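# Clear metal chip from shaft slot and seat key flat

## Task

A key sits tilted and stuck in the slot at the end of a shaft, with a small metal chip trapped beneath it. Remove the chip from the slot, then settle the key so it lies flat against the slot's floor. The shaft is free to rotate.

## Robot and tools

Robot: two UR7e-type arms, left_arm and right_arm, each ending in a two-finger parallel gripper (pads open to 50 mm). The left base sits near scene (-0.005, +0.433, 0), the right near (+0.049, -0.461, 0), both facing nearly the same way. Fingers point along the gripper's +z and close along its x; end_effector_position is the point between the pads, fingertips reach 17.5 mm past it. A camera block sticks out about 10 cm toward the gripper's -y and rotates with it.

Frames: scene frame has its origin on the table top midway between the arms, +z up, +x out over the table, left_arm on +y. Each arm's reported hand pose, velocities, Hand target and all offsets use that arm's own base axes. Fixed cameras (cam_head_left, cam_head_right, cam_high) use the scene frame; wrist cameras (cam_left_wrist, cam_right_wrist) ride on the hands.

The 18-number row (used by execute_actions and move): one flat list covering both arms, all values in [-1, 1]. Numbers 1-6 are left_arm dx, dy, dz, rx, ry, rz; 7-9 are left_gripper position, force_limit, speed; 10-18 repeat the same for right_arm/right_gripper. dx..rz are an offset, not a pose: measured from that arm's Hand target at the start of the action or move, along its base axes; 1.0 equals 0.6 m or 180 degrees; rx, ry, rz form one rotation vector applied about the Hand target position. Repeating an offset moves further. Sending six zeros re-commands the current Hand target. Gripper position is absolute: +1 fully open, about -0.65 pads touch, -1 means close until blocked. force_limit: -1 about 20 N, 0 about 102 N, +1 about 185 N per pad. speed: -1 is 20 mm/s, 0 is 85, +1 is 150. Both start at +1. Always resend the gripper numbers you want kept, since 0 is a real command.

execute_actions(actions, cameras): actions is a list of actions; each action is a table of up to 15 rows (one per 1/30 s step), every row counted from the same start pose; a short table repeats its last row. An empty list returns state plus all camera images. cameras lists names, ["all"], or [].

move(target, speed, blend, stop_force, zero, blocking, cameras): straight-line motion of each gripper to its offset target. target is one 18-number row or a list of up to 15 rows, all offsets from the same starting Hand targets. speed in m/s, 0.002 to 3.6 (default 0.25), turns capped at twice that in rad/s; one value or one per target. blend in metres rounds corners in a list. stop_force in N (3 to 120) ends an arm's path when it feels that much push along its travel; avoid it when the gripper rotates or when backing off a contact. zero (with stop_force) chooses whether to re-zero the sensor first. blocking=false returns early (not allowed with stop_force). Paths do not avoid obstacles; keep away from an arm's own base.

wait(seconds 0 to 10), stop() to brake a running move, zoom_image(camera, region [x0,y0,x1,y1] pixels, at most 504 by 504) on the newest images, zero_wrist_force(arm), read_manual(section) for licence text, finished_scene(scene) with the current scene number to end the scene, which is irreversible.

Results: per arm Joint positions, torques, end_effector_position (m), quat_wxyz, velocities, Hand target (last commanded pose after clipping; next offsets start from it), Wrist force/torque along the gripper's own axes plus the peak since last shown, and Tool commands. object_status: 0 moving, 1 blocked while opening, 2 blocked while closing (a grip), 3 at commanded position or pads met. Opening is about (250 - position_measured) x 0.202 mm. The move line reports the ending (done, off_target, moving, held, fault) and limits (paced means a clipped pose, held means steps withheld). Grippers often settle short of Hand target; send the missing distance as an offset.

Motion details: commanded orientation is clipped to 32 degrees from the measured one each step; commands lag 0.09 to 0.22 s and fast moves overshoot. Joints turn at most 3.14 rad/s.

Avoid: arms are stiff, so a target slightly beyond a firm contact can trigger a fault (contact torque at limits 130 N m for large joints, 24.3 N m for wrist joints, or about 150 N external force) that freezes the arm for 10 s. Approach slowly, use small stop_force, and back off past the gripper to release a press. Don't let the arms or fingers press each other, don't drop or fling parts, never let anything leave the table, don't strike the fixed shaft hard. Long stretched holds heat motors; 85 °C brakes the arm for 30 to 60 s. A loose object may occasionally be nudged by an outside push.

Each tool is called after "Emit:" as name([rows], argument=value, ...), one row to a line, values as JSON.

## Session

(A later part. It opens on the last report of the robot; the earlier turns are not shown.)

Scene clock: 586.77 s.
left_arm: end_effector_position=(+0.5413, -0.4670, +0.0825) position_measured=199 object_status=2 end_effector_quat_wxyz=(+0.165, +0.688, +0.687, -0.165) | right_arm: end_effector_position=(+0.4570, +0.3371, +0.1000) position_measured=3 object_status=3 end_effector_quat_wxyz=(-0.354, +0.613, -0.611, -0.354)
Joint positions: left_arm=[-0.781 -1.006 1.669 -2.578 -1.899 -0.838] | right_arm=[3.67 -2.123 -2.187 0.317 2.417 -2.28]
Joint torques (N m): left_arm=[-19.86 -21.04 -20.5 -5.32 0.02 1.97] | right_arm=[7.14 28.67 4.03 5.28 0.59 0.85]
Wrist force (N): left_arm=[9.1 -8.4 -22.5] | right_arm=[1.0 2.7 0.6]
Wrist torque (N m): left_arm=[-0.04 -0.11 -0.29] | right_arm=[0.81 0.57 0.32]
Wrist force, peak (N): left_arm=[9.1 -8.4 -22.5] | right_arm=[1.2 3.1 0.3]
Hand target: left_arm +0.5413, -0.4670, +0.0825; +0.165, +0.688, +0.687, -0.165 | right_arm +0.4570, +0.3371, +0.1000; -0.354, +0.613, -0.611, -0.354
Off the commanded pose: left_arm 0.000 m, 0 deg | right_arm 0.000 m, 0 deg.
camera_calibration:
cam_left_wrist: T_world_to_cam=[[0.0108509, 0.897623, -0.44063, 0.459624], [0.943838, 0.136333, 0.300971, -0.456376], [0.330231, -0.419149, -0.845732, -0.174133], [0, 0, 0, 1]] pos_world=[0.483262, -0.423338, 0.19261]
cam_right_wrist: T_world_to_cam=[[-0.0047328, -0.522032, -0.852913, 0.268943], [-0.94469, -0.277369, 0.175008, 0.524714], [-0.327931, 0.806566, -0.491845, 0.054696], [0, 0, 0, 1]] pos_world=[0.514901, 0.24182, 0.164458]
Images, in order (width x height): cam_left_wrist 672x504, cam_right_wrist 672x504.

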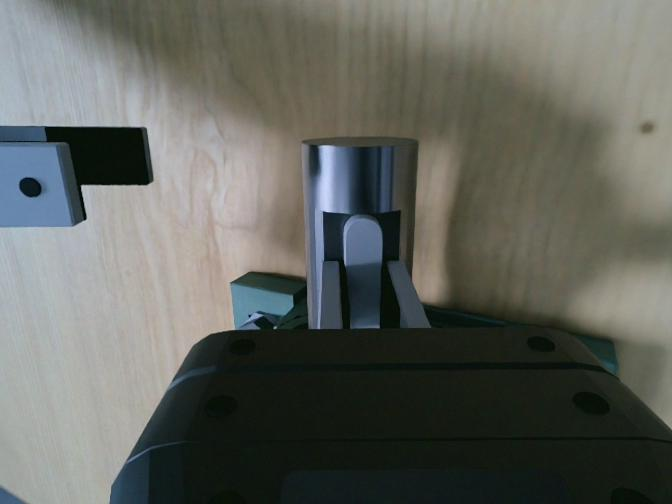

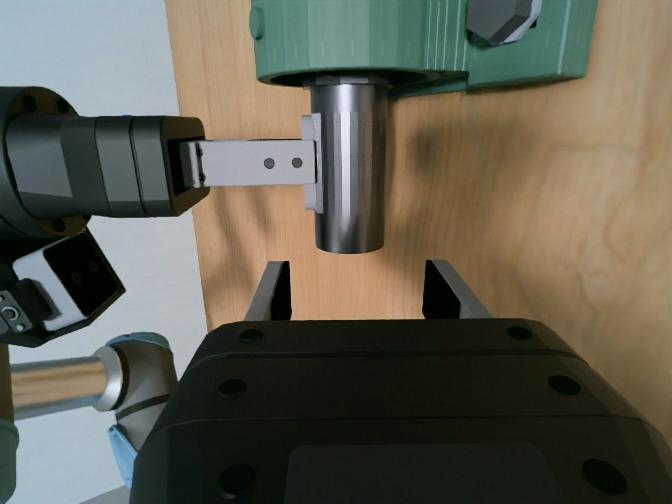

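Emit:
move(target=[0,0.00757,0.01485,0,0,0,-1,0.3,-1,0,0,0,0,0,0,1,0,-0.5], speed=0.01, stop_force=110, cameras=["cam_left_wrist","cam_right_wrist"])

Emit:
zoom_image(camera="cam_left_wrist", region=[280, 130, 450, 330])

Emit:
zoom_image(camera="cam_right_wrist", region=[230, 80, 430, 270])

Scene clock: 600.83 s.
left_arm: end_effector_position=(+0.5413, -0.4625, +0.0914) position_measured=199 object_status=2 end_effector_quat_wxyz=(+0.165, +0.688, +0.687, -0.165) | right_arm: end_effector_position=(+0.4570, +0.3371, +0.1000) position_measured=3 object_status=3 end_effector_quat_wxyz=(-0.354, +0.613, -0.611, -0.354)
Joint positions: left_arm=[-0.776 -1.023 1.671 -2.56 -1.901 -0.833] | right_arm=[3.67 -2.123 -2.187 0.317 2.417 -2.28]
Joint torques (N m): left_arm=[10.63 -62.13 -8.24 -1.84 -2.06 2.66] | right_arm=[7.48 28.76 3.02 5.22 0.62 1]
Wrist force (N): left_arm=[1.7 -0.5 2.0] | right_arm=[1.0 2.7 0.8]
Wrist torque (N m): left_arm=[0.01 -0.26 -0.12] | right_arm=[0.80 0.59 0.32]
Wrist force, peak (N): left_arm=[-10.4 33.9 62.7] | right_arm=[1.1 3.0 0.9]
Hand target: left_arm +0.5413, -0.4625, +0.0914; +0.165, +0.688, +0.687, -0.165 | right_arm +0.4570, +0.3371, +0.1000; -0.354, +0.613, -0.611, -0.354
Off the commanded pose: left_arm 0.000 m, 0 deg | right_arm 0.000 m, 0 deg.
move: done
camera_calibration:
cam_left_wrist: T_world_to_cam=[[0.0109353, 0.897636, -0.440602, 0.459465], [0.943837, 0.136253, 0.301011, -0.459709], [0.330232, -0.419148, -0.845731, -0.16472], [0, 0, 0, 1]] pos_world=[0.483262, -0.418838, 0.20151]
cam_right_wrist: T_world_to_cam=[[-0.0047328, -0.522032, -0.852913, 0.268943], [-0.94469, -0.277369, 0.175008, 0.524714], [-0.327931, 0.806566, -0.491845, 0.054696], [0, 0, 0, 1]] pos_world=[0.514901, 0.24182, 0.164458]
Images, in order (width x height): cam_left_wrist 672x504, cam_right_wrist 672x504.

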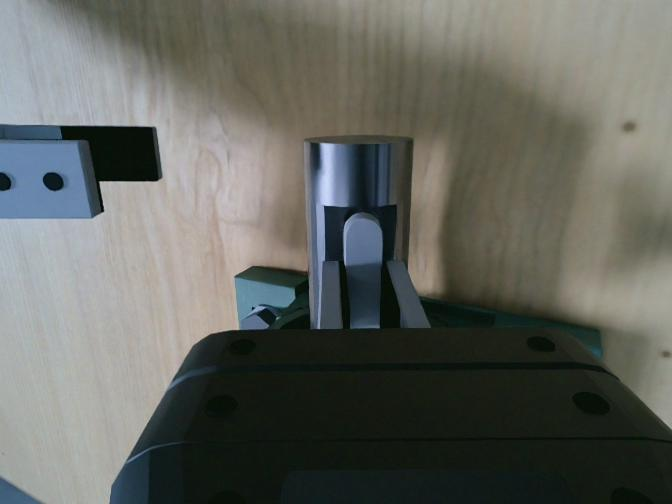

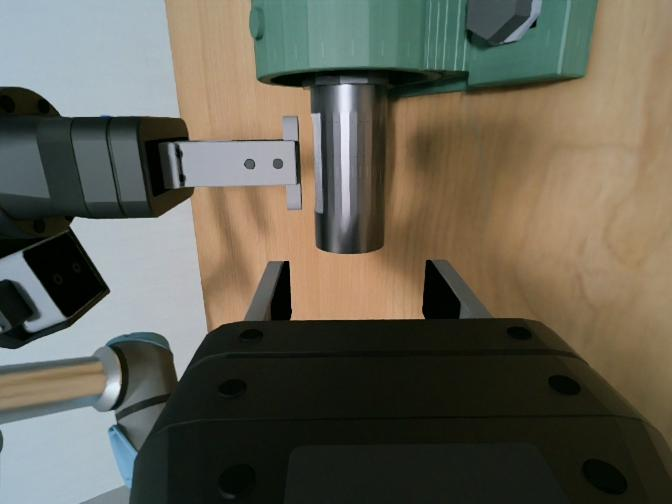

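Scaled by 2.520 from the camera's 672x504 image, which has a finer 960x720 frame.

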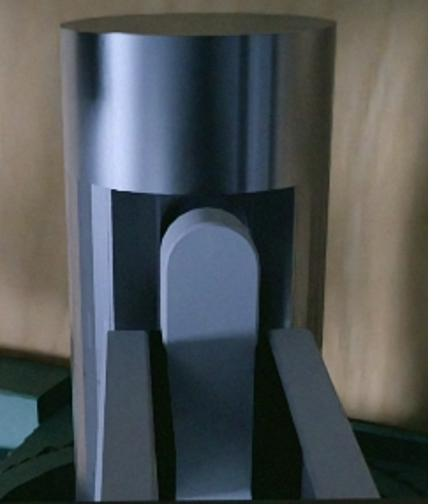

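Scaled by 2.520 from the camera's 672x504 image, which has a finer 960x720 frame.

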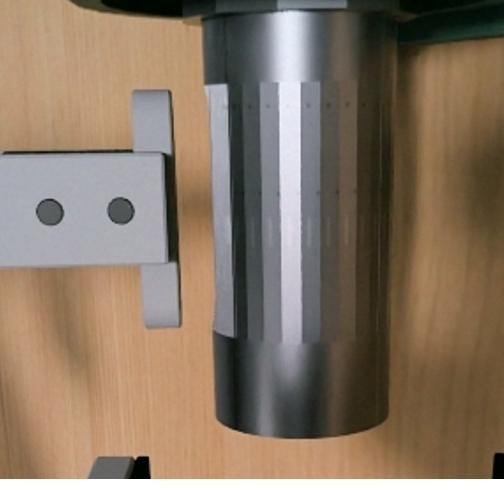

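Emit:
move([
  [0,0.01513,0.0297,0,0,0,-1,0.3,-1,0,0,0,0,0,0,1,0,-0.5],
  [-0.0688,0.5542,0.2143,-0.1833,0,0,-1,0.3,-1,0,0,0,0,0,0,1,0,-0.5],
], speed=[0.08,0.2], blend=[0.01,0], cameras=["all"])

Emit:
zoom_image(camera="cam_left_wrist", region=[230, 100, 430, 300])

Scene clock: 627.33 s.
left_arm: end_effector_position=(+0.5128, -0.2261, +0.1872) position_measured=199 object_status=2 end_effector_quat_wxyz=(+0.303, +0.639, +0.641, -0.298) | right_arm: end_effector_position=(+0.4570, +0.3371, +0.1000) position_measured=3 object_status=3 end_effector_quat_wxyz=(-0.354, +0.613, -0.611, -0.354)
Joint positions: left_arm=[-0.316 -1.321 2.037 -2.654 -2.388 -0.48] | right_arm=[3.67 -2.123 -2.187 0.317 2.417 -2.28]
Joint torques (N m): left_arm=[-13.9 -19.35 -36.8 -4.63 0.28 -2.95] | right_arm=[6.65 29.71 3.73 5.31 0.42 0.9]
Wrist force (N): left_arm=[1.3 -1.2 1.3] | right_arm=[1.5 2.8 0.7]
Wrist torque (N m): left_arm=[-0.25 -0.18 -0.21] | right_arm=[0.82 0.50 0.32]
Wrist force, peak (N): left_arm=[5.6 -2.6 -6.3] | right_arm=[1.4 2.9 0.8]
Hand target: left_arm +0.5128, -0.2263, +0.1872; +0.303, +0.639, +0.641, -0.298 (not the last commanded pose) | right_arm +0.4570, +0.3371, +0.1000; -0.354, +0.613, -0.611, -0.354
Off the commanded pose: left_arm 0.102 m, 10 deg | right_arm 0.000 m, 0 deg.
move: held (left_arm; a check stopped the path); path passed 1 of 2 targets; limits=held
pose unreachable (left arm): on one or more control steps of this call, first in action 0 (counted from 0), this arm could not follow its commanded pose, so it was not sent that pose on those steps. It may still have moved: this result reports where it is.
cause: moving toward the commanded pose would bring two parts of the arm too close to each other (its gripper and another part of the arm, with joints 4 (wrist 1) to 6 (wrist 3) between them, 9 mm apart when it was first held).
camera_calibration:
cam_left_wrist: T_world_to_cam=[[0.00943186, 0.649855, -0.76, 0.294401], [0.941369, 0.250559, 0.225929, -0.452747], [0.337246, -0.717572, -0.60939, -0.0905243], [0, 0, 0, 1]] pos_world=[0.453955, -0.142836, 0.270869]
cam_right_wrist: T_world_to_cam=[[-0.0047328, -0.522032, -0.852913, 0.268943], [-0.94469, -0.277369, 0.175008, 0.524714], [-0.327931, 0.806566, -0.491845, 0.054696], [0, 0, 0, 1]] pos_world=[0.514901, 0.24182, 0.164458]

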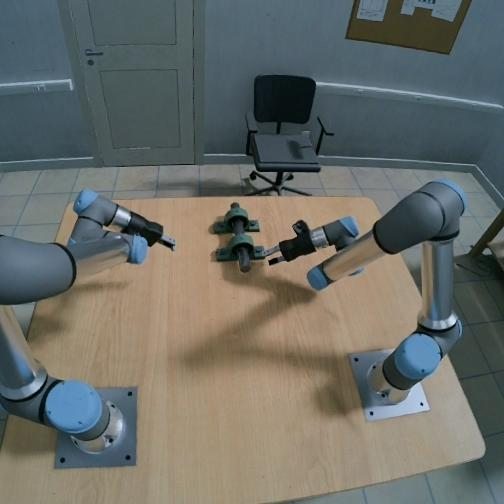

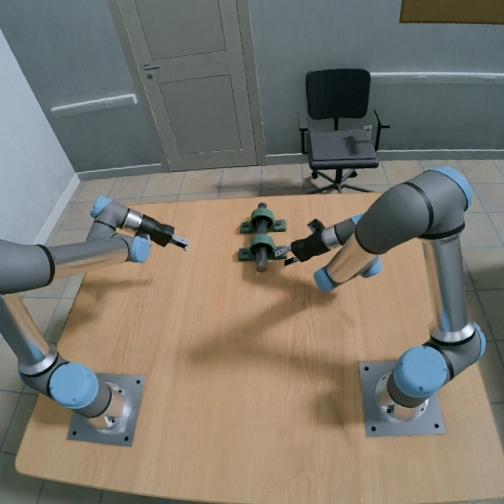

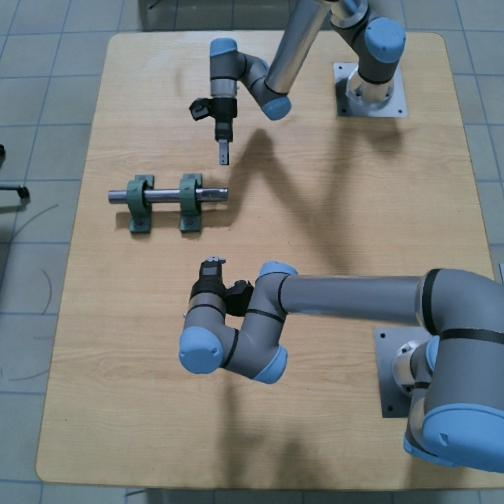

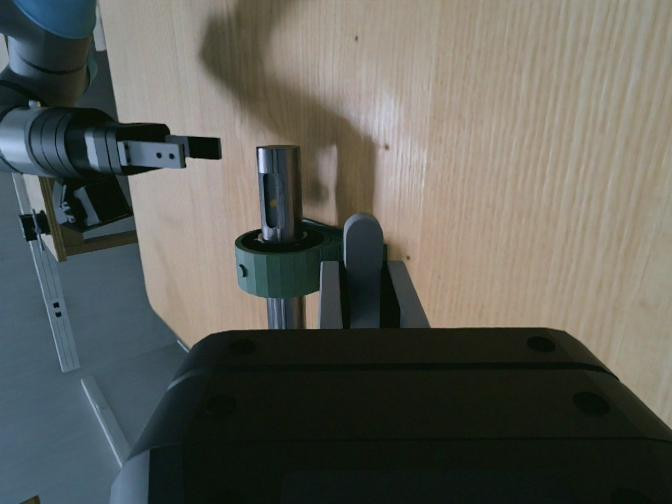

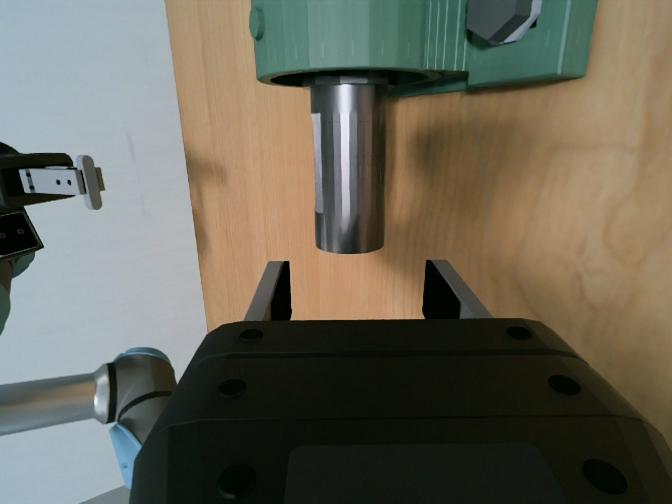

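Scaled by 2.520 from the camera's 672x504 image, which has a finer 960x720 frame.

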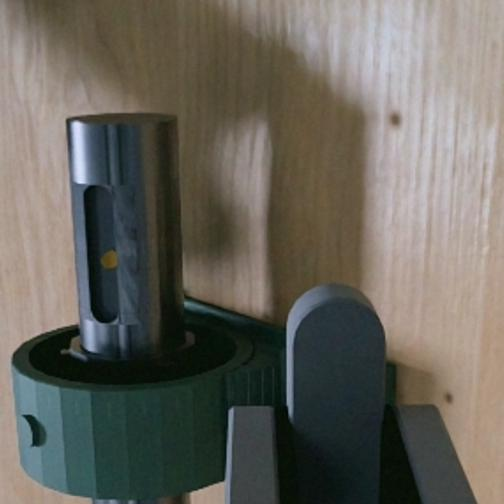

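Emit:
move(target=[-0.0713,0.2105,0.1547,0.085,0,0,-1,0.3,-1,-0.0075,0.0,0.0,0,0,0.0067,1,0,-0.5], speed=0.15, cameras=["cam_left_wrist","cam_right_wrist"])

Emit:
move(target=[0,0,0,0,0,0,-1,0.3,-1,0,0.1165,-0.0675,0,0,0,1,0,-0.5], speed=0.05, stop_force=20, cameras=["cam_right_wrist","cam_head_left"])

Emit:
zoom_image(camera="cam_right_wrist", region=[240, 80, 480, 330])

Scene clock: 699.63 s.
left_arm: end_effector_position=(+0.4701, -0.1000, +0.2799) position_measured=199 object_status=2 end_effector_quat_wxyz=(+0.215, +0.674, +0.675, -0.210) | right_arm: end_effector_position=(+0.4525, +0.3371, +0.1000) position_measured=3 object_status=3 end_effector_quat_wxyz=(-0.350, +0.619, -0.605, -0.358)
Joint positions: left_arm=[-0.184 -1.628 1.907 -1.985 -2.168 -0.228] | right_arm=[3.67 -2.118 -2.19 0.296 2.431 -2.304]
Joint torques (N m): left_arm=[11.47 -37.53 -40.45 -1.64 0.32 2.37] | right_arm=[-8.12 41.8 1.48 0.95 2.97 -1.98]
Wrist force (N): left_arm=[2.0 -1.0 1.5] | right_arm=[1.2 2.6 0.5]
Wrist torque (N m): left_arm=[-0.13 -0.29 -0.15] | right_arm=[0.79 0.55 0.54]
Wrist force, peak (N): left_arm=[1.4 -1.1 2.8] | right_arm=[1.5 2.9 0.9]
Hand target: left_arm +0.4700, -0.1000, +0.2800; +0.215, +0.674, +0.675, -0.210 | right_arm +0.4525, +0.3371, +0.1000; -0.350, +0.619, -0.605, -0.358
Off the commanded pose: left_arm 0.000 m, 0 deg | right_arm 0.000 m, 0 deg.
move: done
camera_calibration:
cam_left_wrist: T_world_to_cam=[[0.00946126, 0.82742, -0.561503, 0.245499], [0.941378, 0.181997, 0.284049, -0.48815], [0.33722, -0.531274, -0.777194, 0.136576], [0, 0, 0, 1]] pos_world=[0.411155, -0.0417298, 0.382653]
cam_right_wrist: T_world_to_cam=[[0.0062485, -0.522019, -0.852911, 0.263949], [-0.938645, -0.297182, 0.175012, 0.524398], [-0.344829, 0.799487, -0.491847, 0.0632491], [0, 0, 0, 1]] pos_world=[0.512385, 0.243061, 0.164458]
Images, in order (width x height): cam_left_wrist 672x504, cam_right_wrist 672x504.

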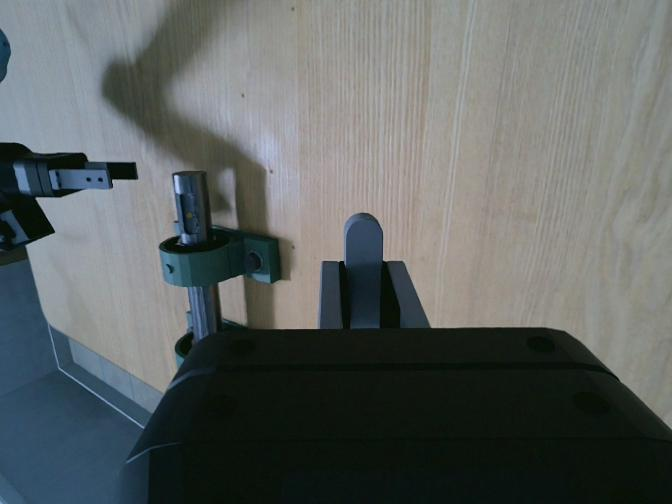

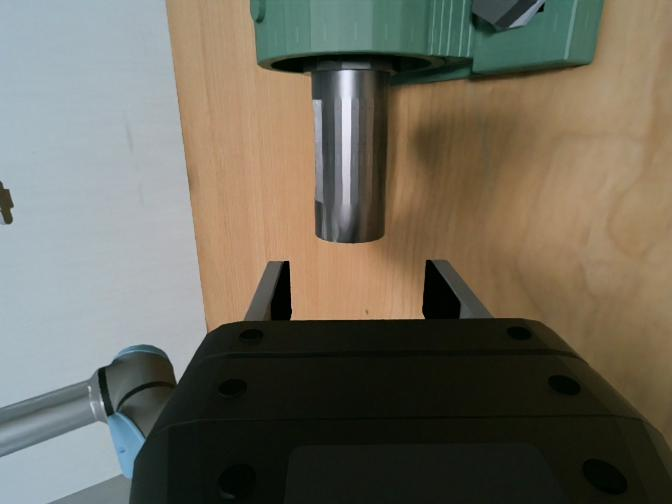

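Scene clock: 702.33 s.
left_arm: end_effector_position=(+0.4700, -0.1000, +0.2800) position_measured=199 object_status=2 end_effector_quat_wxyz=(+0.215, +0.674, +0.675, -0.210) | right_arm: end_effector_position=(+0.4525, +0.4070, +0.0595) position_measured=3 object_status=3 end_effector_quat_wxyz=(-0.350, +0.619, -0.605, -0.358)
Joint positions: left_arm=[-0.184 -1.628 1.907 -1.985 -2.168 -0.228] | right_arm=[3.795 -2.272 -2.102 0.461 2.345 -2.17]
Joint torques (N m): left_arm=[11.41 -37.49 -41.3 -1.51 0.32 2.58] | right_arm=[8.54 33.87 27.08 5.35 -0.21 0.96]
Wrist force (N): left_arm=[2.0 -1.0 1.5] | right_arm=[1.3 2.9 1.0]
Wrist torque (N m): left_arm=[-0.13 -0.29 -0.15] | right_arm=[0.83 0.54 0.32]
Wrist force, peak (N): left_arm=[2.1 -1.0 1.5] | right_arm=[1.3 2.9 1.0]
Hand target: left_arm +0.4700, -0.1000, +0.2800; +0.215, +0.674, +0.675, -0.210 | right_arm +0.4525, +0.4070, +0.0595; -0.350, +0.619, -0.605, -0.358
Off the commanded pose: left_arm 0.000 m, 0 deg | right_arm 0.000 m, 0 deg.
move: done
camera_calibration:
cam_right_wrist: T_world_to_cam=[[0.0062485, -0.522019, -0.852911, 0.265895], [-0.938645, -0.297182, 0.175012, 0.552259], [-0.344829, 0.799487, -0.491847, -0.0125549], [0, 0, 0, 1]] pos_world=[0.512385, 0.312961, 0.123958]
Images, in order (width x height): cam_head_left 504x504, cam_right_wrist 672x504.

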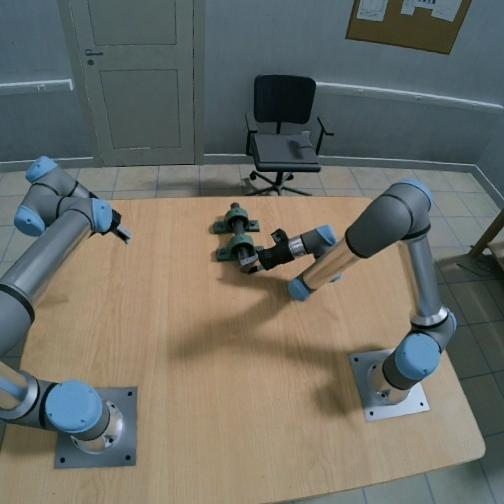

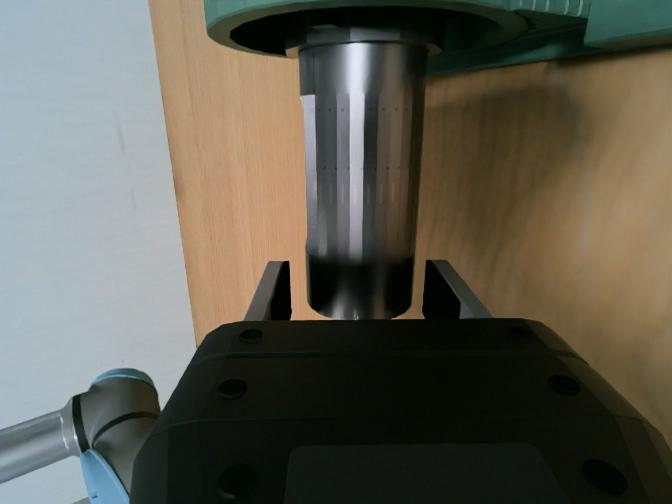

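Scaled by 2.016 from the camera's 672x504 image, which has a finer 960x720 frame.

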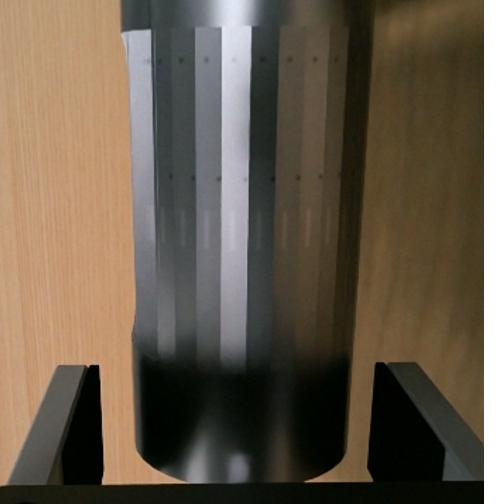

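Emit:
move(target=[0,0,0,0,0,0,-1,0.3,-1,0,0.0278,-0.0175,0,0,0,1,0,-0.5], speed=0.03, stop_force=15)

Emit:
execute_actions([
  [[0,0,0,0,0,0,-1,0.3,-1,0,0,0,0,0,0,-1,-0.5,-1]],
  [[0,0,0,0,0,0,-1,0.3,-1,0,0,0,0,0,0,-1,-0.5,-1]],
  [[0,0,0,0,0,0,-1,0.3,-1,0,0,0,0,0,0,-1,-0.5,-1]],
], cameras=["cam_right_wrist"])

Scene clock: 718.17 s.
left_arm: end_effector_position=(+0.4700, -0.1000, +0.2800) position_measured=199 object_status=2 end_effector_quat_wxyz=(+0.215, +0.674, +0.675, -0.210) | right_arm: end_effector_position=(+0.4525, +0.4237, +0.0490) position_measured=3 object_status=3 end_effector_quat_wxyz=(-0.350, +0.619, -0.605, -0.358)
Joint positions: left_arm=[-0.184 -1.628 1.907 -1.985 -2.168 -0.228] | right_arm=[3.823 -2.309 -2.075 0.489 2.325 -2.144]
Joint torques (N m): left_arm=[11.2 -36.89 -41.46 -1.54 0.44 2.55] | right_arm=[8.35 35.04 26.86 5.31 -0.19 0.99]
Wrist force (N): left_arm=[1.9 -0.9 1.4] | right_arm=[1.2 2.4 0.7]
Wrist torque (N m): left_arm=[-0.13 -0.28 -0.15] | right_arm=[0.75 0.55 0.32]
Wrist force, peak (N): left_arm=[2.2 -1.0 1.5] | right_arm=[1.6 2.7 1.3]
Hand target: left_arm +0.4700, -0.1000, +0.2800; +0.215, +0.674, +0.675, -0.210 | right_arm +0.4525, +0.4237, +0.0490; -0.350, +0.619, -0.605, -0.358
Off the commanded pose: left_arm 0.000 m, 0 deg | right_arm 0.000 m, 0 deg.
move: done

Scene clock: 719.87 s.
left_arm: end_effector_position=(+0.4700, -0.1000, +0.2800) position_measured=199 object_status=2 end_effector_quat_wxyz=(+0.215, +0.674, +0.675, -0.210) | right_arm: end_effector_position=(+0.4525, +0.4237, +0.0490) position_measured=57 object_status=2 end_effector_quat_wxyz=(-0.350, +0.619, -0.605, -0.358)
Joint positions: left_arm=[-0.184 -1.628 1.907 -1.985 -2.168 -0.228] | right_arm=[3.823 -2.309 -2.075 0.489 2.325 -2.144]
Joint torques (N m): left_arm=[11.14 -36.82 -40.75 -1.43 0.37 2.58] | right_arm=[8.14 34.52 26.68 5.2 0.03 1.26]
Wrist force (N): left_arm=[1.8 -0.8 1.3] | right_arm=[1.2 2.4 0.9]
Wrist torque (N m): left_arm=[-0.11 -0.27 -0.15] | right_arm=[0.75 0.53 0.28]
Wrist force, peak (N): left_arm=[2.3 -1.1 1.3] | right_arm=[1.3 2.7 0.9]
Hand target: left_arm +0.4700, -0.1000, +0.2800; +0.215, +0.674, +0.675, -0.210 | right_arm +0.4525, +0.4237, +0.0490; -0.350, +0.619, -0.605, -0.358
Off the commanded pose: left_arm 0.000 m, 0 deg | right_arm 0.000 m, 0 deg.
camera_calibration:
cam_right_wrist: T_world_to_cam=[[0.0062485, -0.522019, -0.852911, 0.265657], [-0.938645, -0.297182, 0.175012, 0.55906], [-0.344829, 0.799487, -0.491847, -0.0310707], [0, 0, 0, 1]] pos_world=[0.512385, 0.329661, 0.113458]
Images, in order (width x height): cam_right_wrist 672x504.

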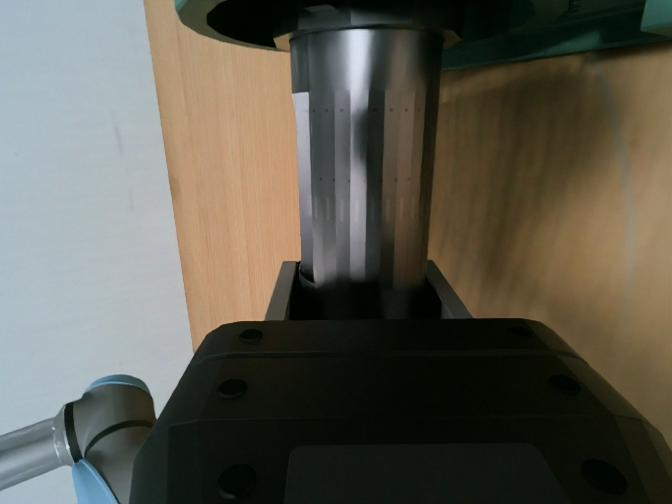

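Emit:
move(target=[0,0,0,0,0,0,-1,0.3,-1,0,0,0,-0.1111,-0.0023,0,-1,-0.5,-1], speed=0.06, stop_force=40)

Emit:
move(target=[0,0,0,0,0,0,-1,0.3,-1,0,0,0,-0.1111,-0.0023,0,-1,-0.5,-1], speed=0.08, stop_force=40, cameras=["cam_left_wrist","cam_right_wrist"])

Scene clock: 732.27 s.
left_arm: end_effector_position=(+0.4700, -0.1000, +0.2800) position_measured=199 object_status=2 end_effector_quat_wxyz=(+0.215, +0.674, +0.675, -0.210) | right_arm: end_effector_position=(+0.4525, +0.4237, +0.0490) position_measured=57 object_status=2 end_effector_quat_wxyz=(-0.240, +0.672, -0.657, -0.245)
Joint positions: left_arm=[-0.184 -1.628 1.907 -1.985 -2.168 -0.228] | right_arm=[3.912 -2.094 -2.061 -0.037 2.062 -2.261]
Joint torques (N m): left_arm=[11.6 -36.69 -40.89 -1.44 0.34 2.49] | right_arm=[11.5 50.67 33.55 2.55 3.06 -1.71]
Wrist force (N): left_arm=[2.2 -0.7 1.4] | right_arm=[9.1 -9.2 12.7]
Wrist torque (N m): left_arm=[-0.09 -0.32 -0.15] | right_arm=[0.48 0.19 0.17]
Wrist force, peak (N): left_arm=[2.2 -0.8 1.6] | right_arm=[-3.8 -15.3 19.8]
Hand target: left_arm +0.4700, -0.1000, +0.2800; +0.215, +0.674, +0.675, -0.210 | right_arm +0.4525, +0.4237, +0.0490; -0.240, +0.672, -0.657, -0.245
Off the commanded pose: left_arm 0.000 m, 0 deg | right_arm 0.000 m, 0 deg.
move: done

Scene clock: 735.40 s.
left_arm: end_effector_position=(+0.4700, -0.1000, +0.2800) position_measured=199 object_status=2 end_effector_quat_wxyz=(+0.215, +0.674, +0.675, -0.210) | right_arm: end_effector_position=(+0.4525, +0.4237, +0.0490) position_measured=57 object_status=2 end_effector_quat_wxyz=(-0.122, +0.704, -0.688, -0.125)
Joint positions: left_arm=[-0.184 -1.628 1.907 -1.985 -2.168 -0.228] | right_arm=[4.015 -2.007 -1.936 -0.501 1.799 -2.26]
Joint torques (N m): left_arm=[11.02 -36.05 -40.95 -1.51 0.29 2.51] | right_arm=[17.72 56.16 45.02 3.92 4.95 1.55]
Wrist force (N): left_arm=[2.1 -0.9 1.4] | right_arm=[15.2 -16.4 24.0]
Wrist torque (N m): left_arm=[-0.11 -0.32 -0.15] | right_arm=[0.19 0.07 -0.20]
Wrist force, peak (N): left_arm=[2.3 -0.9 1.4] | right_arm=[11.8 -20.6 32.3]
Hand target: left_arm +0.4700, -0.1000, +0.2800; +0.215, +0.674, +0.675, -0.210 | right_arm +0.4525, +0.4237, +0.0490; -0.122, +0.704, -0.688, -0.125
Off the commanded pose: left_arm 0.000 m, 0 deg | right_arm 0.000 m, 0 deg.
move: done
camera_calibration:
cam_left_wrist: T_world_to_cam=[[0.00943254, 0.827464, -0.561439, 0.245488], [0.941372, 0.182007, 0.284063, -0.488152], [0.337238, -0.531203, -0.777235, 0.136587], [0, 0, 0, 1]] pos_world=[0.411155, -0.0417299, 0.382653]
cam_right_wrist: T_world_to_cam=[[0.0150936, -0.948059, -0.317737, 0.415955], [-0.942328, -0.119747, 0.312537, 0.478747], [-0.334351, 0.294695, -0.89519, 0.197881], [0, 0, 0, 1]] pos_world=[0.51102, 0.393364, 0.159679]
Images, in order (width x height): cam_left_wrist 672x504, cam_right_wrist 672x504.

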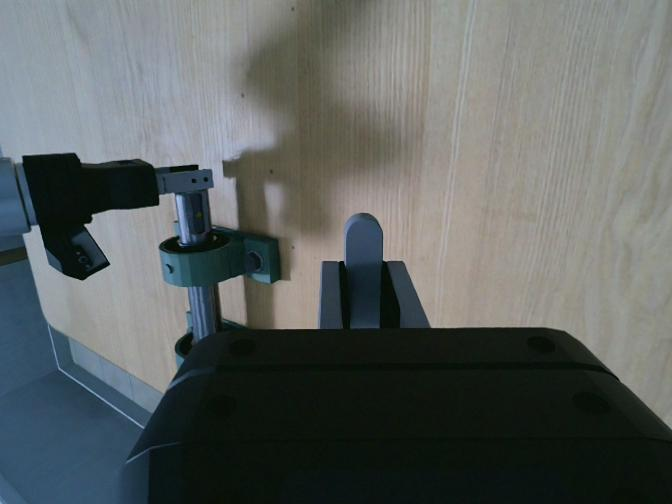

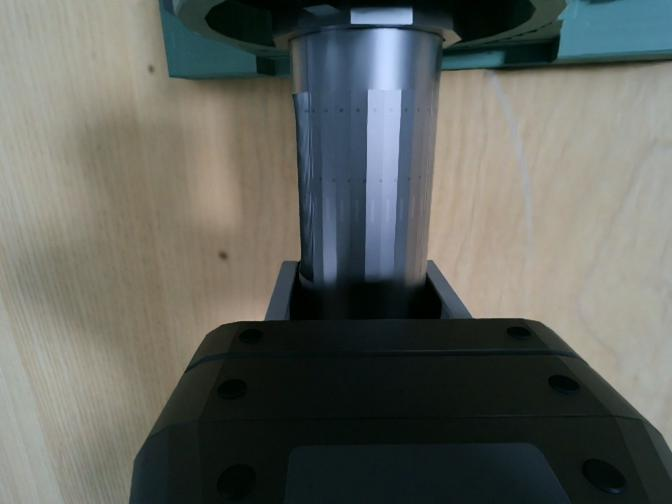

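Emit:
move(target=[0,0,0,0,0,0,-1,0.3,-1,0,-0.0001,-0.0006,-0.1222,-0.0026,0,-1,-0.5,-1], speed=0.08, stop_force=40)

Emit:
move(target=[0,0,0,0,0,0,-1,0.3,-1,0,-0.0001,-0.0002,-0.1222,-0.0026,0,-1,-0.5,-1], speed=0.08, stop_force=40, cameras=["cam_left_wrist","cam_right_wrist","cam_high","cam_head_left"])

Emit:
zoom_image(camera="cam_left_wrist", region=[130, 120, 270, 260])

Scene clock: 750.40 s.
left_arm: end_effector_position=(+0.4700, -0.1000, +0.2800) position_measured=199 object_status=2 end_effector_quat_wxyz=(+0.215, +0.674, +0.675, -0.210) | right_arm: end_effector_position=(+0.4525, +0.4237, +0.0486) position_measured=57 object_status=2 end_effector_quat_wxyz=(+0.012, +0.715, -0.699, +0.012)
Joint positions: left_arm=[-0.184 -1.628 1.907 -1.985 -2.168 -0.228] | right_arm=[4.119 -2.045 -1.724 -0.971 1.552 -2.187]
Joint torques (N m): left_arm=[10.92 -36.16 -40.62 -1.5 0.33 2.4] | right_arm=[25.18 42.83 53.71 6.29 5.34 1.47]
Wrist force (N): left_arm=[2.0 -0.9 1.3] | right_arm=[31.0 -9.0 12.2]
Wrist torque (N m): left_arm=[-0.12 -0.29 -0.15] | right_arm=[0.15 -0.01 -0.25]
Wrist force, peak (N): left_arm=[2.3 -0.8 1.5] | right_arm=[13.0 -20.9 36.1]
Hand target: left_arm +0.4700, -0.1000, +0.2800; +0.215, +0.674, +0.675, -0.210 | right_arm +0.4525, +0.4237, +0.0486; +0.012, +0.715, -0.699, +0.012
Off the commanded pose: left_arm 0.000 m, 0 deg | right_arm 0.000 m, 0 deg.
move: done

Scene clock: 753.73 s.
left_arm: end_effector_position=(+0.4700, -0.1000, +0.2800) position_measured=199 object_status=2 end_effector_quat_wxyz=(+0.215, +0.674, +0.675, -0.210) | right_arm: end_effector_position=(+0.4525, +0.4236, +0.0485) position_measured=57 object_status=2 end_effector_quat_wxyz=(+0.145, +0.700, -0.684, +0.148)
Joint positions: left_arm=[-0.184 -1.628 1.907 -1.985 -2.168 -0.228] | right_arm=[4.2 -2.184 -1.46 -1.433 1.364 -2.068]
Joint torques (N m): left_arm=[10.84 -36.1 -40.83 -1.58 0.49 2.48] | right_arm=[33.21 47.07 62.64 10.95 5.01 1.12]
Wrist force (N): left_arm=[2.0 -0.9 1.2] | right_arm=[48.2 -3.7 24.9]
Wrist torque (N m): left_arm=[-0.11 -0.30 -0.16] | right_arm=[0.09 -0.05 -0.20]
Wrist force, peak (N): left_arm=[2.3 -0.9 1.3] | right_arm=[48.5 -3.8 24.6]
Hand target: left_arm +0.4700, -0.1000, +0.2800; +0.215, +0.674, +0.675, -0.210 | right_arm +0.4525, +0.4236, +0.0485; +0.145, +0.700, -0.684, +0.148
Off the commanded pose: left_arm 0.000 m, 0 deg | right_arm 0.000 m, 0 deg.
move: done
camera_calibration:
cam_left_wrist: T_world_to_cam=[[0.00943254, 0.827464, -0.561439, 0.245488], [0.941372, 0.182007, 0.284063, -0.488152], [0.337238, -0.531203, -0.777235, 0.136587], [0, 0, 0, 1]] pos_world=[0.411155, -0.0417299, 0.382653]
cam_right_wrist: T_world_to_cam=[[0.0140659, -0.902651, 0.430143, 0.360667], [-0.947531, 0.125362, 0.294056, 0.378361], [-0.319354, -0.41171, -0.853527, 0.487901], [0, 0, 0, 1]] pos_world=[0.509249, 0.478998, 0.150039]
Images, in order (width x height): cam_head_left 504x504, cam_high 504x504, cam_left_wrist 672x504, cam_right_wrist 672x504.

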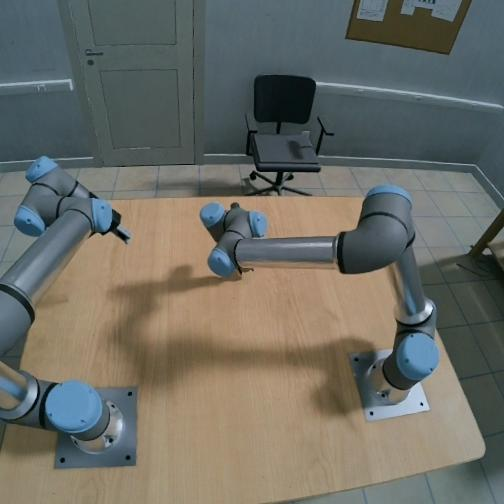

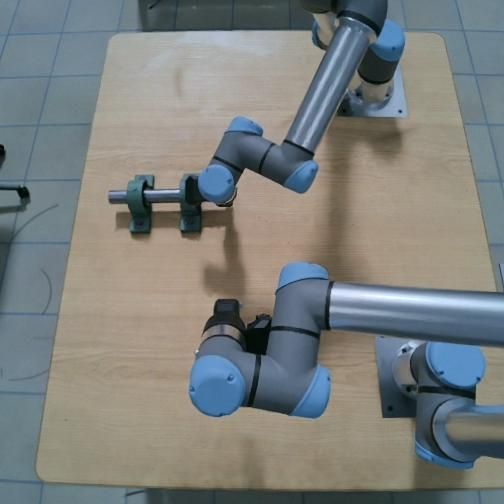

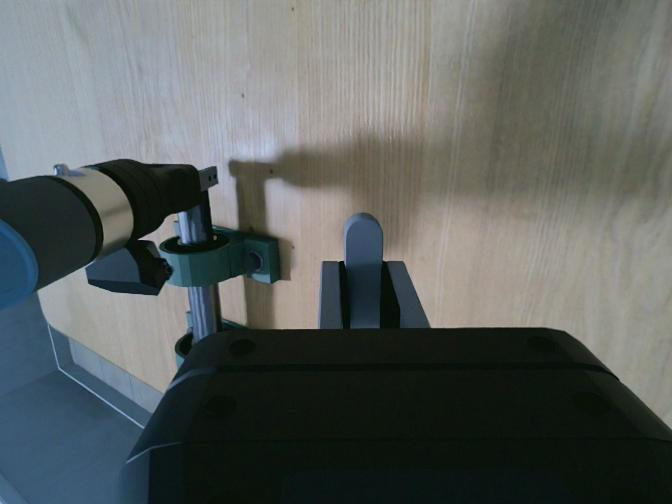

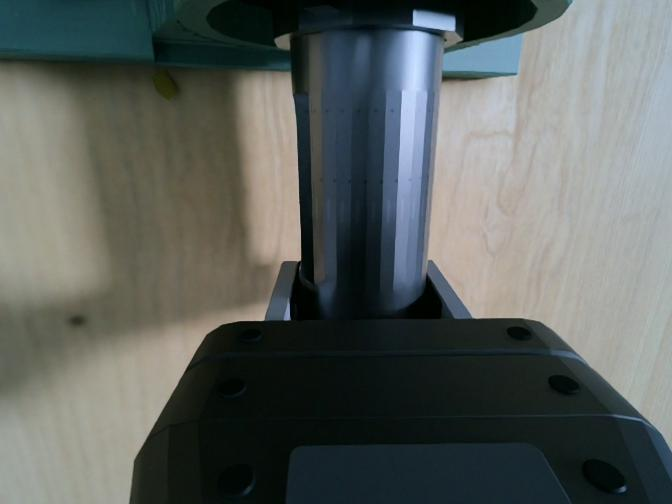

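Scaled by 3.600 from the camera's 672x504 image, which has a finer 960x720 frame.

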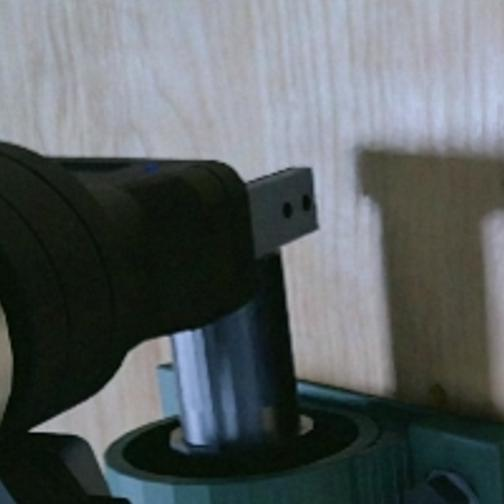

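Emit:
move(target=[0,0,0,0,0,0,-1,0.3,-1,0,-0.0005,0.0001,0.2333,0.0049,0,-1,-0.5,-1], speed=0.12, stop_force=60)

Emit:
move(target=[0,0,0,0,0,0,-1,0.3,-1,0,0.00065,0.00077,0.2333,0.0049,0,-1,-0.5,-1], speed=0.12, stop_force=60, cameras=["cam_left_wrist","cam_right_wrist"])

Emit:
zoom_image(camera="cam_left_wrist", region=[130, 140, 300, 290])

Scene clock: 780.70 s.
left_arm: end_effector_position=(+0.4700, -0.1000, +0.2800) position_measured=199 object_status=2 end_effector_quat_wxyz=(+0.215, +0.674, +0.675, -0.210) | right_arm: end_effector_position=(+0.4525, +0.4233, +0.0486) position_measured=57 object_status=2 end_effector_quat_wxyz=(-0.110, +0.706, -0.690, -0.112)
Joint positions: left_arm=[-0.184 -1.628 1.907 -1.985 -2.168 -0.228] | right_arm=[4.025 -2.005 -1.921 -0.543 1.775 -2.256]
Joint torques (N m): left_arm=[10.52 -35.77 -41.65 -1.7 0.34 2.43] | right_arm=[-4.03 40.05 9.16 4.71 5.42 -1.78]
Wrist force (N): left_arm=[2.1 -0.8 1.3] | right_arm=[-0.6 -17.2 19.5]
Wrist torque (N m): left_arm=[-0.10 -0.31 -0.16] | right_arm=[0.20 0.33 -0.04]
Wrist force, peak (N): left_arm=[2.3 -0.8 1.4] | right_arm=[51.5 -4.4 25.5]
Hand target: left_arm +0.4700, -0.1000, +0.2800; +0.215, +0.674, +0.675, -0.210 | right_arm +0.4525, +0.4233, +0.0486; -0.110, +0.706, -0.690, -0.112
Off the commanded pose: left_arm 0.000 m, 0 deg | right_arm 0.000 m, 0 deg.
move: done

Scene clock: 784.83 s.
left_arm: end_effector_position=(+0.4700, -0.1000, +0.2800) position_measured=199 object_status=2 end_effector_quat_wxyz=(+0.215, +0.674, +0.675, -0.210) | right_arm: end_effector_position=(+0.4525, +0.4237, +0.0490) position_measured=57 object_status=2 end_effector_quat_wxyz=(-0.350, +0.619, -0.605, -0.358)
Joint positions: left_arm=[-0.184 -1.628 1.907 -1.985 -2.168 -0.228] | right_arm=[3.823 -2.309 -2.075 0.489 2.325 -2.144]
Joint torques (N m): left_arm=[10.51 -35.22 -40.88 -1.68 0.4 2.37] | right_arm=[-7.23 34.32 27.13 5.49 3.41 1.2]
Wrist force (N): left_arm=[2.1 -0.7 1.2] | right_arm=[3.7 -0.7 -0.1]
Wrist torque (N m): left_arm=[-0.08 -0.32 -0.15] | right_arm=[0.60 0.51 0.24]
Wrist force, peak (N): left_arm=[2.3 -1.0 1.3] | right_arm=[-10.8 -35.0 47.5]
Hand target: left_arm +0.4700, -0.1000, +0.2800; +0.215, +0.674, +0.675, -0.210 | right_arm +0.4525, +0.4237, +0.0490; -0.350, +0.619, -0.605, -0.358
Off the commanded pose: left_arm 0.000 m, 0 deg | right_arm 0.000 m, 0 deg.
move: done
camera_calibration:
cam_left_wrist: T_world_to_cam=[[0.00943254, 0.827464, -0.561439, 0.245488], [0.941372, 0.182007, 0.284063, -0.488152], [0.337238, -0.531203, -0.777235, 0.136587], [0, 0, 0, 1]] pos_world=[0.411155, -0.0417299, 0.382653]
cam_right_wrist: T_world_to_cam=[[0.00609039, -0.521991, -0.852929, 0.265817], [-0.938639, -0.297126, 0.175138, 0.559006], [-0.344848, 0.799526, -0.491771, -0.0310338], [0, 0, 0, 1]] pos_world=[0.512384, 0.329662, 0.113558]
Images, in order (width x height): cam_left_wrist 672x504, cam_right_wrist 672x504.

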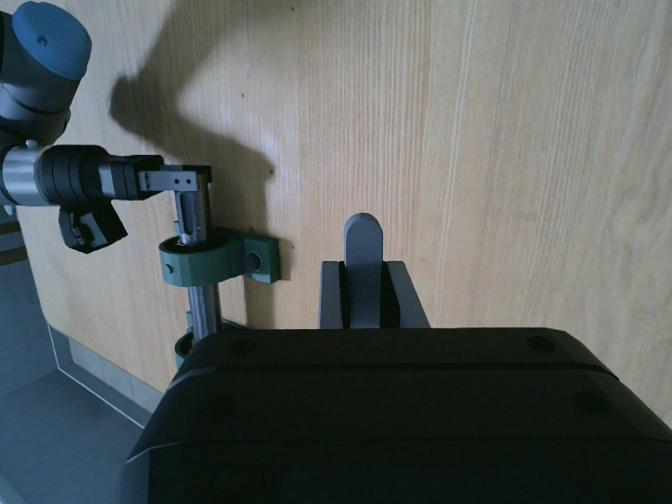

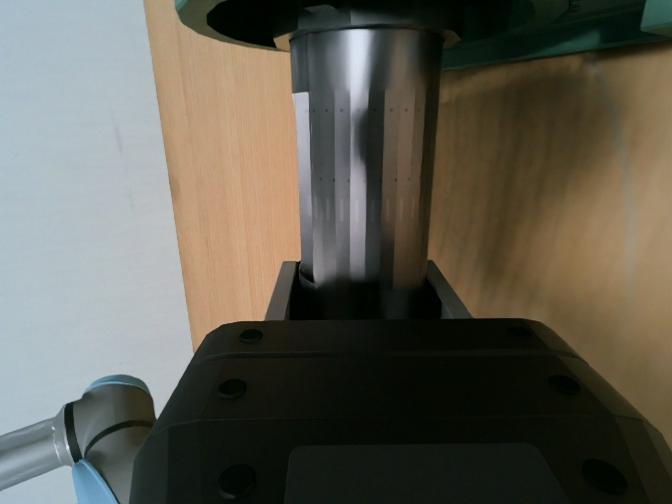

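Scaled by 2.965 from the camera's 672x504 image, which has a finer 960x720 frame.

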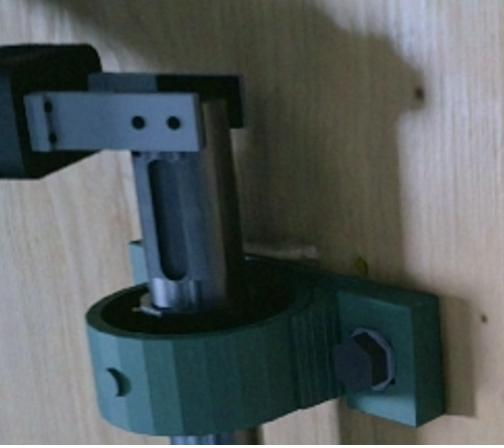

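Emit:
execute_actions([
  [[0,0,0,0,0,0,-1,0.3,-1,0,0,0,0,0,0,1,0,-0.5]],
  [[0,0,0,0,0,0,-1,0.3,-1,0,0,0,0,0,0,1,0,-0.5]],
])

Emit:
move(target=[0,0,0,0,0,0,-1,0.3,-1,0.0075,-0.1443,0.085,0,0,0,1,0,-0.5], speed=0.1)

Emit:
move(target=[0.1188,-0.5713,-0.2497,0.0444,0.0019,-0.0014,-1,0.3,-1,0,0,0,0,0,0,1,0,-0.5], speed=0.15, cameras=["cam_left_wrist","cam_right_wrist"])

Emit:
zoom_image(camera="cam_left_wrist", region=[260, 80, 460, 330])

Emit:
zoom_image(camera="cam_right_wrist", region=[230, 80, 430, 270])

Scene clock: 811.67 s.
left_arm: end_effector_position=(+0.4700, -0.1000, +0.2800) position_measured=199 object_status=2 end_effector_quat_wxyz=(+0.215, +0.674, +0.675, -0.210) | right_arm: end_effector_position=(+0.4525, +0.4237, +0.0490) position_measured=3 object_status=3 end_effector_quat_wxyz=(-0.350, +0.619, -0.605, -0.358)
Joint positions: left_arm=[-0.184 -1.628 1.907 -1.985 -2.168 -0.228] | right_arm=[3.823 -2.309 -2.075 0.489 2.325 -2.143]
Joint torques (N m): left_arm=[10.34 -35.01 -41.05 -1.61 0.4 2.2] | right_arm=[-2.67 35.98 25.64 3.97 1.15 0.66]
Wrist force (N): left_arm=[2.1 -0.6 1.3] | right_arm=[2.5 1.8 1.5]
Wrist torque (N m): left_arm=[-0.07 -0.30 -0.16] | right_arm=[0.65 0.34 0.32]
Wrist force, peak (N): left_arm=[2.2 -1.0 1.4] | right_arm=[4.3 -0.2 -0.2]
Hand target: left_arm +0.4700, -0.1000, +0.2800; +0.215, +0.674, +0.675, -0.210 | right_arm +0.4525, +0.4237, +0.0490; -0.350, +0.619, -0.605, -0.358
Off the commanded pose: left_arm 0.000 m, 0 deg | right_arm 0.000 m, 0 deg.

Scene clock: 813.30 s.
left_arm: end_effector_position=(+0.4700, -0.1000, +0.2800) position_measured=199 object_status=2 end_effector_quat_wxyz=(+0.215, +0.674, +0.675, -0.210) | right_arm: end_effector_position=(+0.4570, +0.3372, +0.1000) position_measured=3 object_status=3 end_effector_quat_wxyz=(-0.350, +0.619, -0.605, -0.358)
Joint positions: left_arm=[-0.184 -1.628 1.907 -1.985 -2.168 -0.228] | right_arm=[3.665 -2.122 -2.178 0.284 2.434 -2.31]
Joint torques (N m): left_arm=[10.49 -34.82 -40.84 -1.65 0.28 2.47] | right_arm=[-9.35 39.86 1.82 1.15 2.9 -2.05]
Wrist force (N): left_arm=[2.0 -0.8 1.3] | right_arm=[2.6 1.9 1.4]
Wrist torque (N m): left_arm=[-0.10 -0.29 -0.15] | right_arm=[0.68 0.33 0.54]
Wrist force, peak (N): left_arm=[2.2 -0.9 1.4] | right_arm=[2.7 1.8 2.4]
Hand target: left_arm +0.4700, -0.1000, +0.2800; +0.215, +0.674, +0.675, -0.210 | right_arm +0.4570, +0.3371, +0.1000; -0.350, +0.619, -0.605, -0.358
Off the commanded pose: left_arm 0.000 m, 0 deg | right_arm 0.000 m, 0 deg.
move: done

Scene clock: 816.43 s.
left_arm: end_effector_position=(+0.5413, -0.4426, +0.1302) position_measured=199 object_status=2 end_effector_quat_wxyz=(+0.165, +0.688, +0.687, -0.165) | right_arm: end_effector_position=(+0.4570, +0.3371, +0.1000) position_measured=3 object_status=3 end_effector_quat_wxyz=(-0.350, +0.619, -0.605, -0.358)
Joint positions: left_arm=[-0.753 -1.098 1.671 -2.479 -1.909 -0.811] | right_arm=[3.665 -2.122 -2.178 0.284 2.434 -2.31]
Joint torques (N m): left_arm=[-14.43 -33.33 -39.61 -2 1.01 -3.02] | right_arm=[-7.33 41.53 2.36 1.08 2.97 -2.15]
Wrist force (N): left_arm=[1.8 -0.6 2.1] | right_arm=[2.5 1.7 1.3]
Wrist torque (N m): left_arm=[0.00 -0.28 -0.05] | right_arm=[0.66 0.35 0.54]
Wrist force, peak (N): left_arm=[0.9 -0.5 3.2] | right_arm=[2.8 2.0 1.5]
Hand target: left_arm +0.5413, -0.4427, +0.1302; +0.165, +0.688, +0.687, -0.165 | right_arm +0.4570, +0.3371, +0.1000; -0.350, +0.619, -0.605, -0.358
Off the commanded pose: left_arm 0.000 m, 0 deg | right_arm 0.000 m, 0 deg.
move: done
camera_calibration:
cam_left_wrist: T_world_to_cam=[[0.0102084, 0.897425, -0.441049, 0.459159], [0.943846, 0.137014, 0.300635, -0.473699], [0.330227, -0.419351, -0.845633, -0.123709], [0, 0, 0, 1]] pos_world=[0.483263, -0.399035, 0.24031]
cam_right_wrist: T_world_to_cam=[[0.00609039, -0.521991, -0.852929, 0.264084], [-0.938639, -0.297126, 0.175138, 0.528567], [-0.344848, 0.799526, -0.491771, 0.0648373], [0, 0, 0, 1]] pos_world=[0.516884, 0.243062, 0.164558]
Images, in order (width x height): cam_left_wrist 672x504, cam_right_wrist 672x504.

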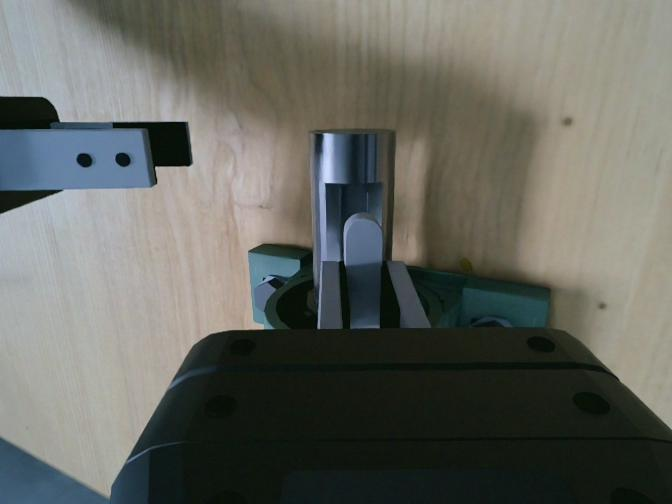

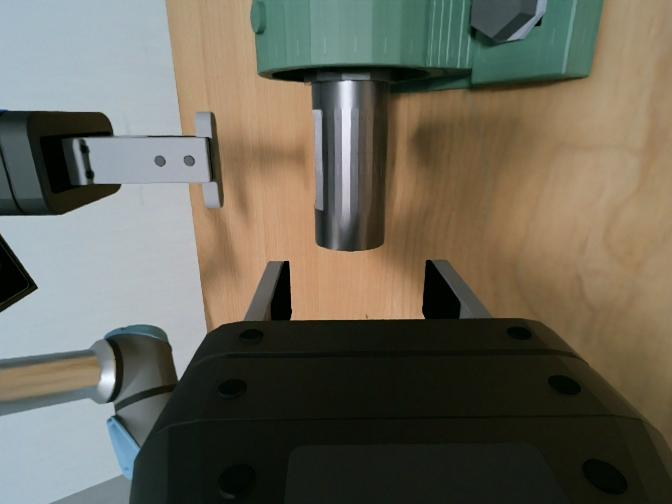

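Scaled by 2.016 from the camera's 672x504 image, which has a finer 960x720 frame.

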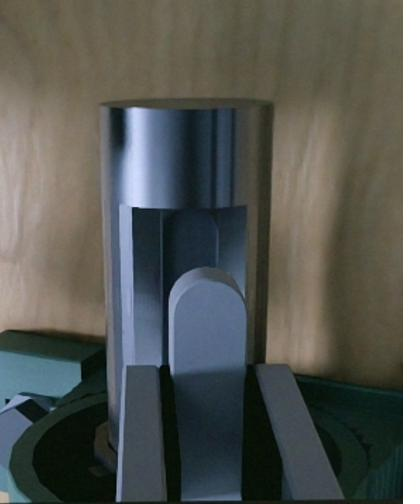

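Scaled by 2.520 from the camera's 672x504 image, which has a finer 960x720 frame.

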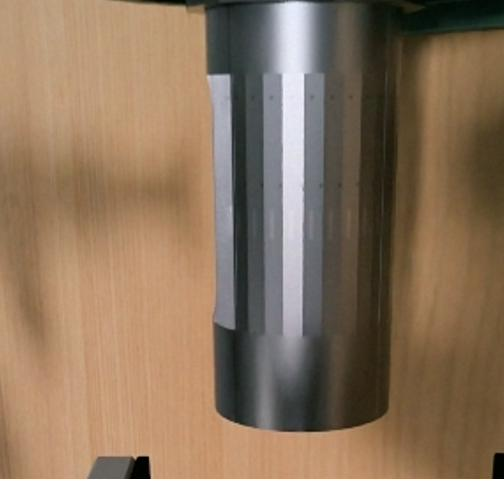

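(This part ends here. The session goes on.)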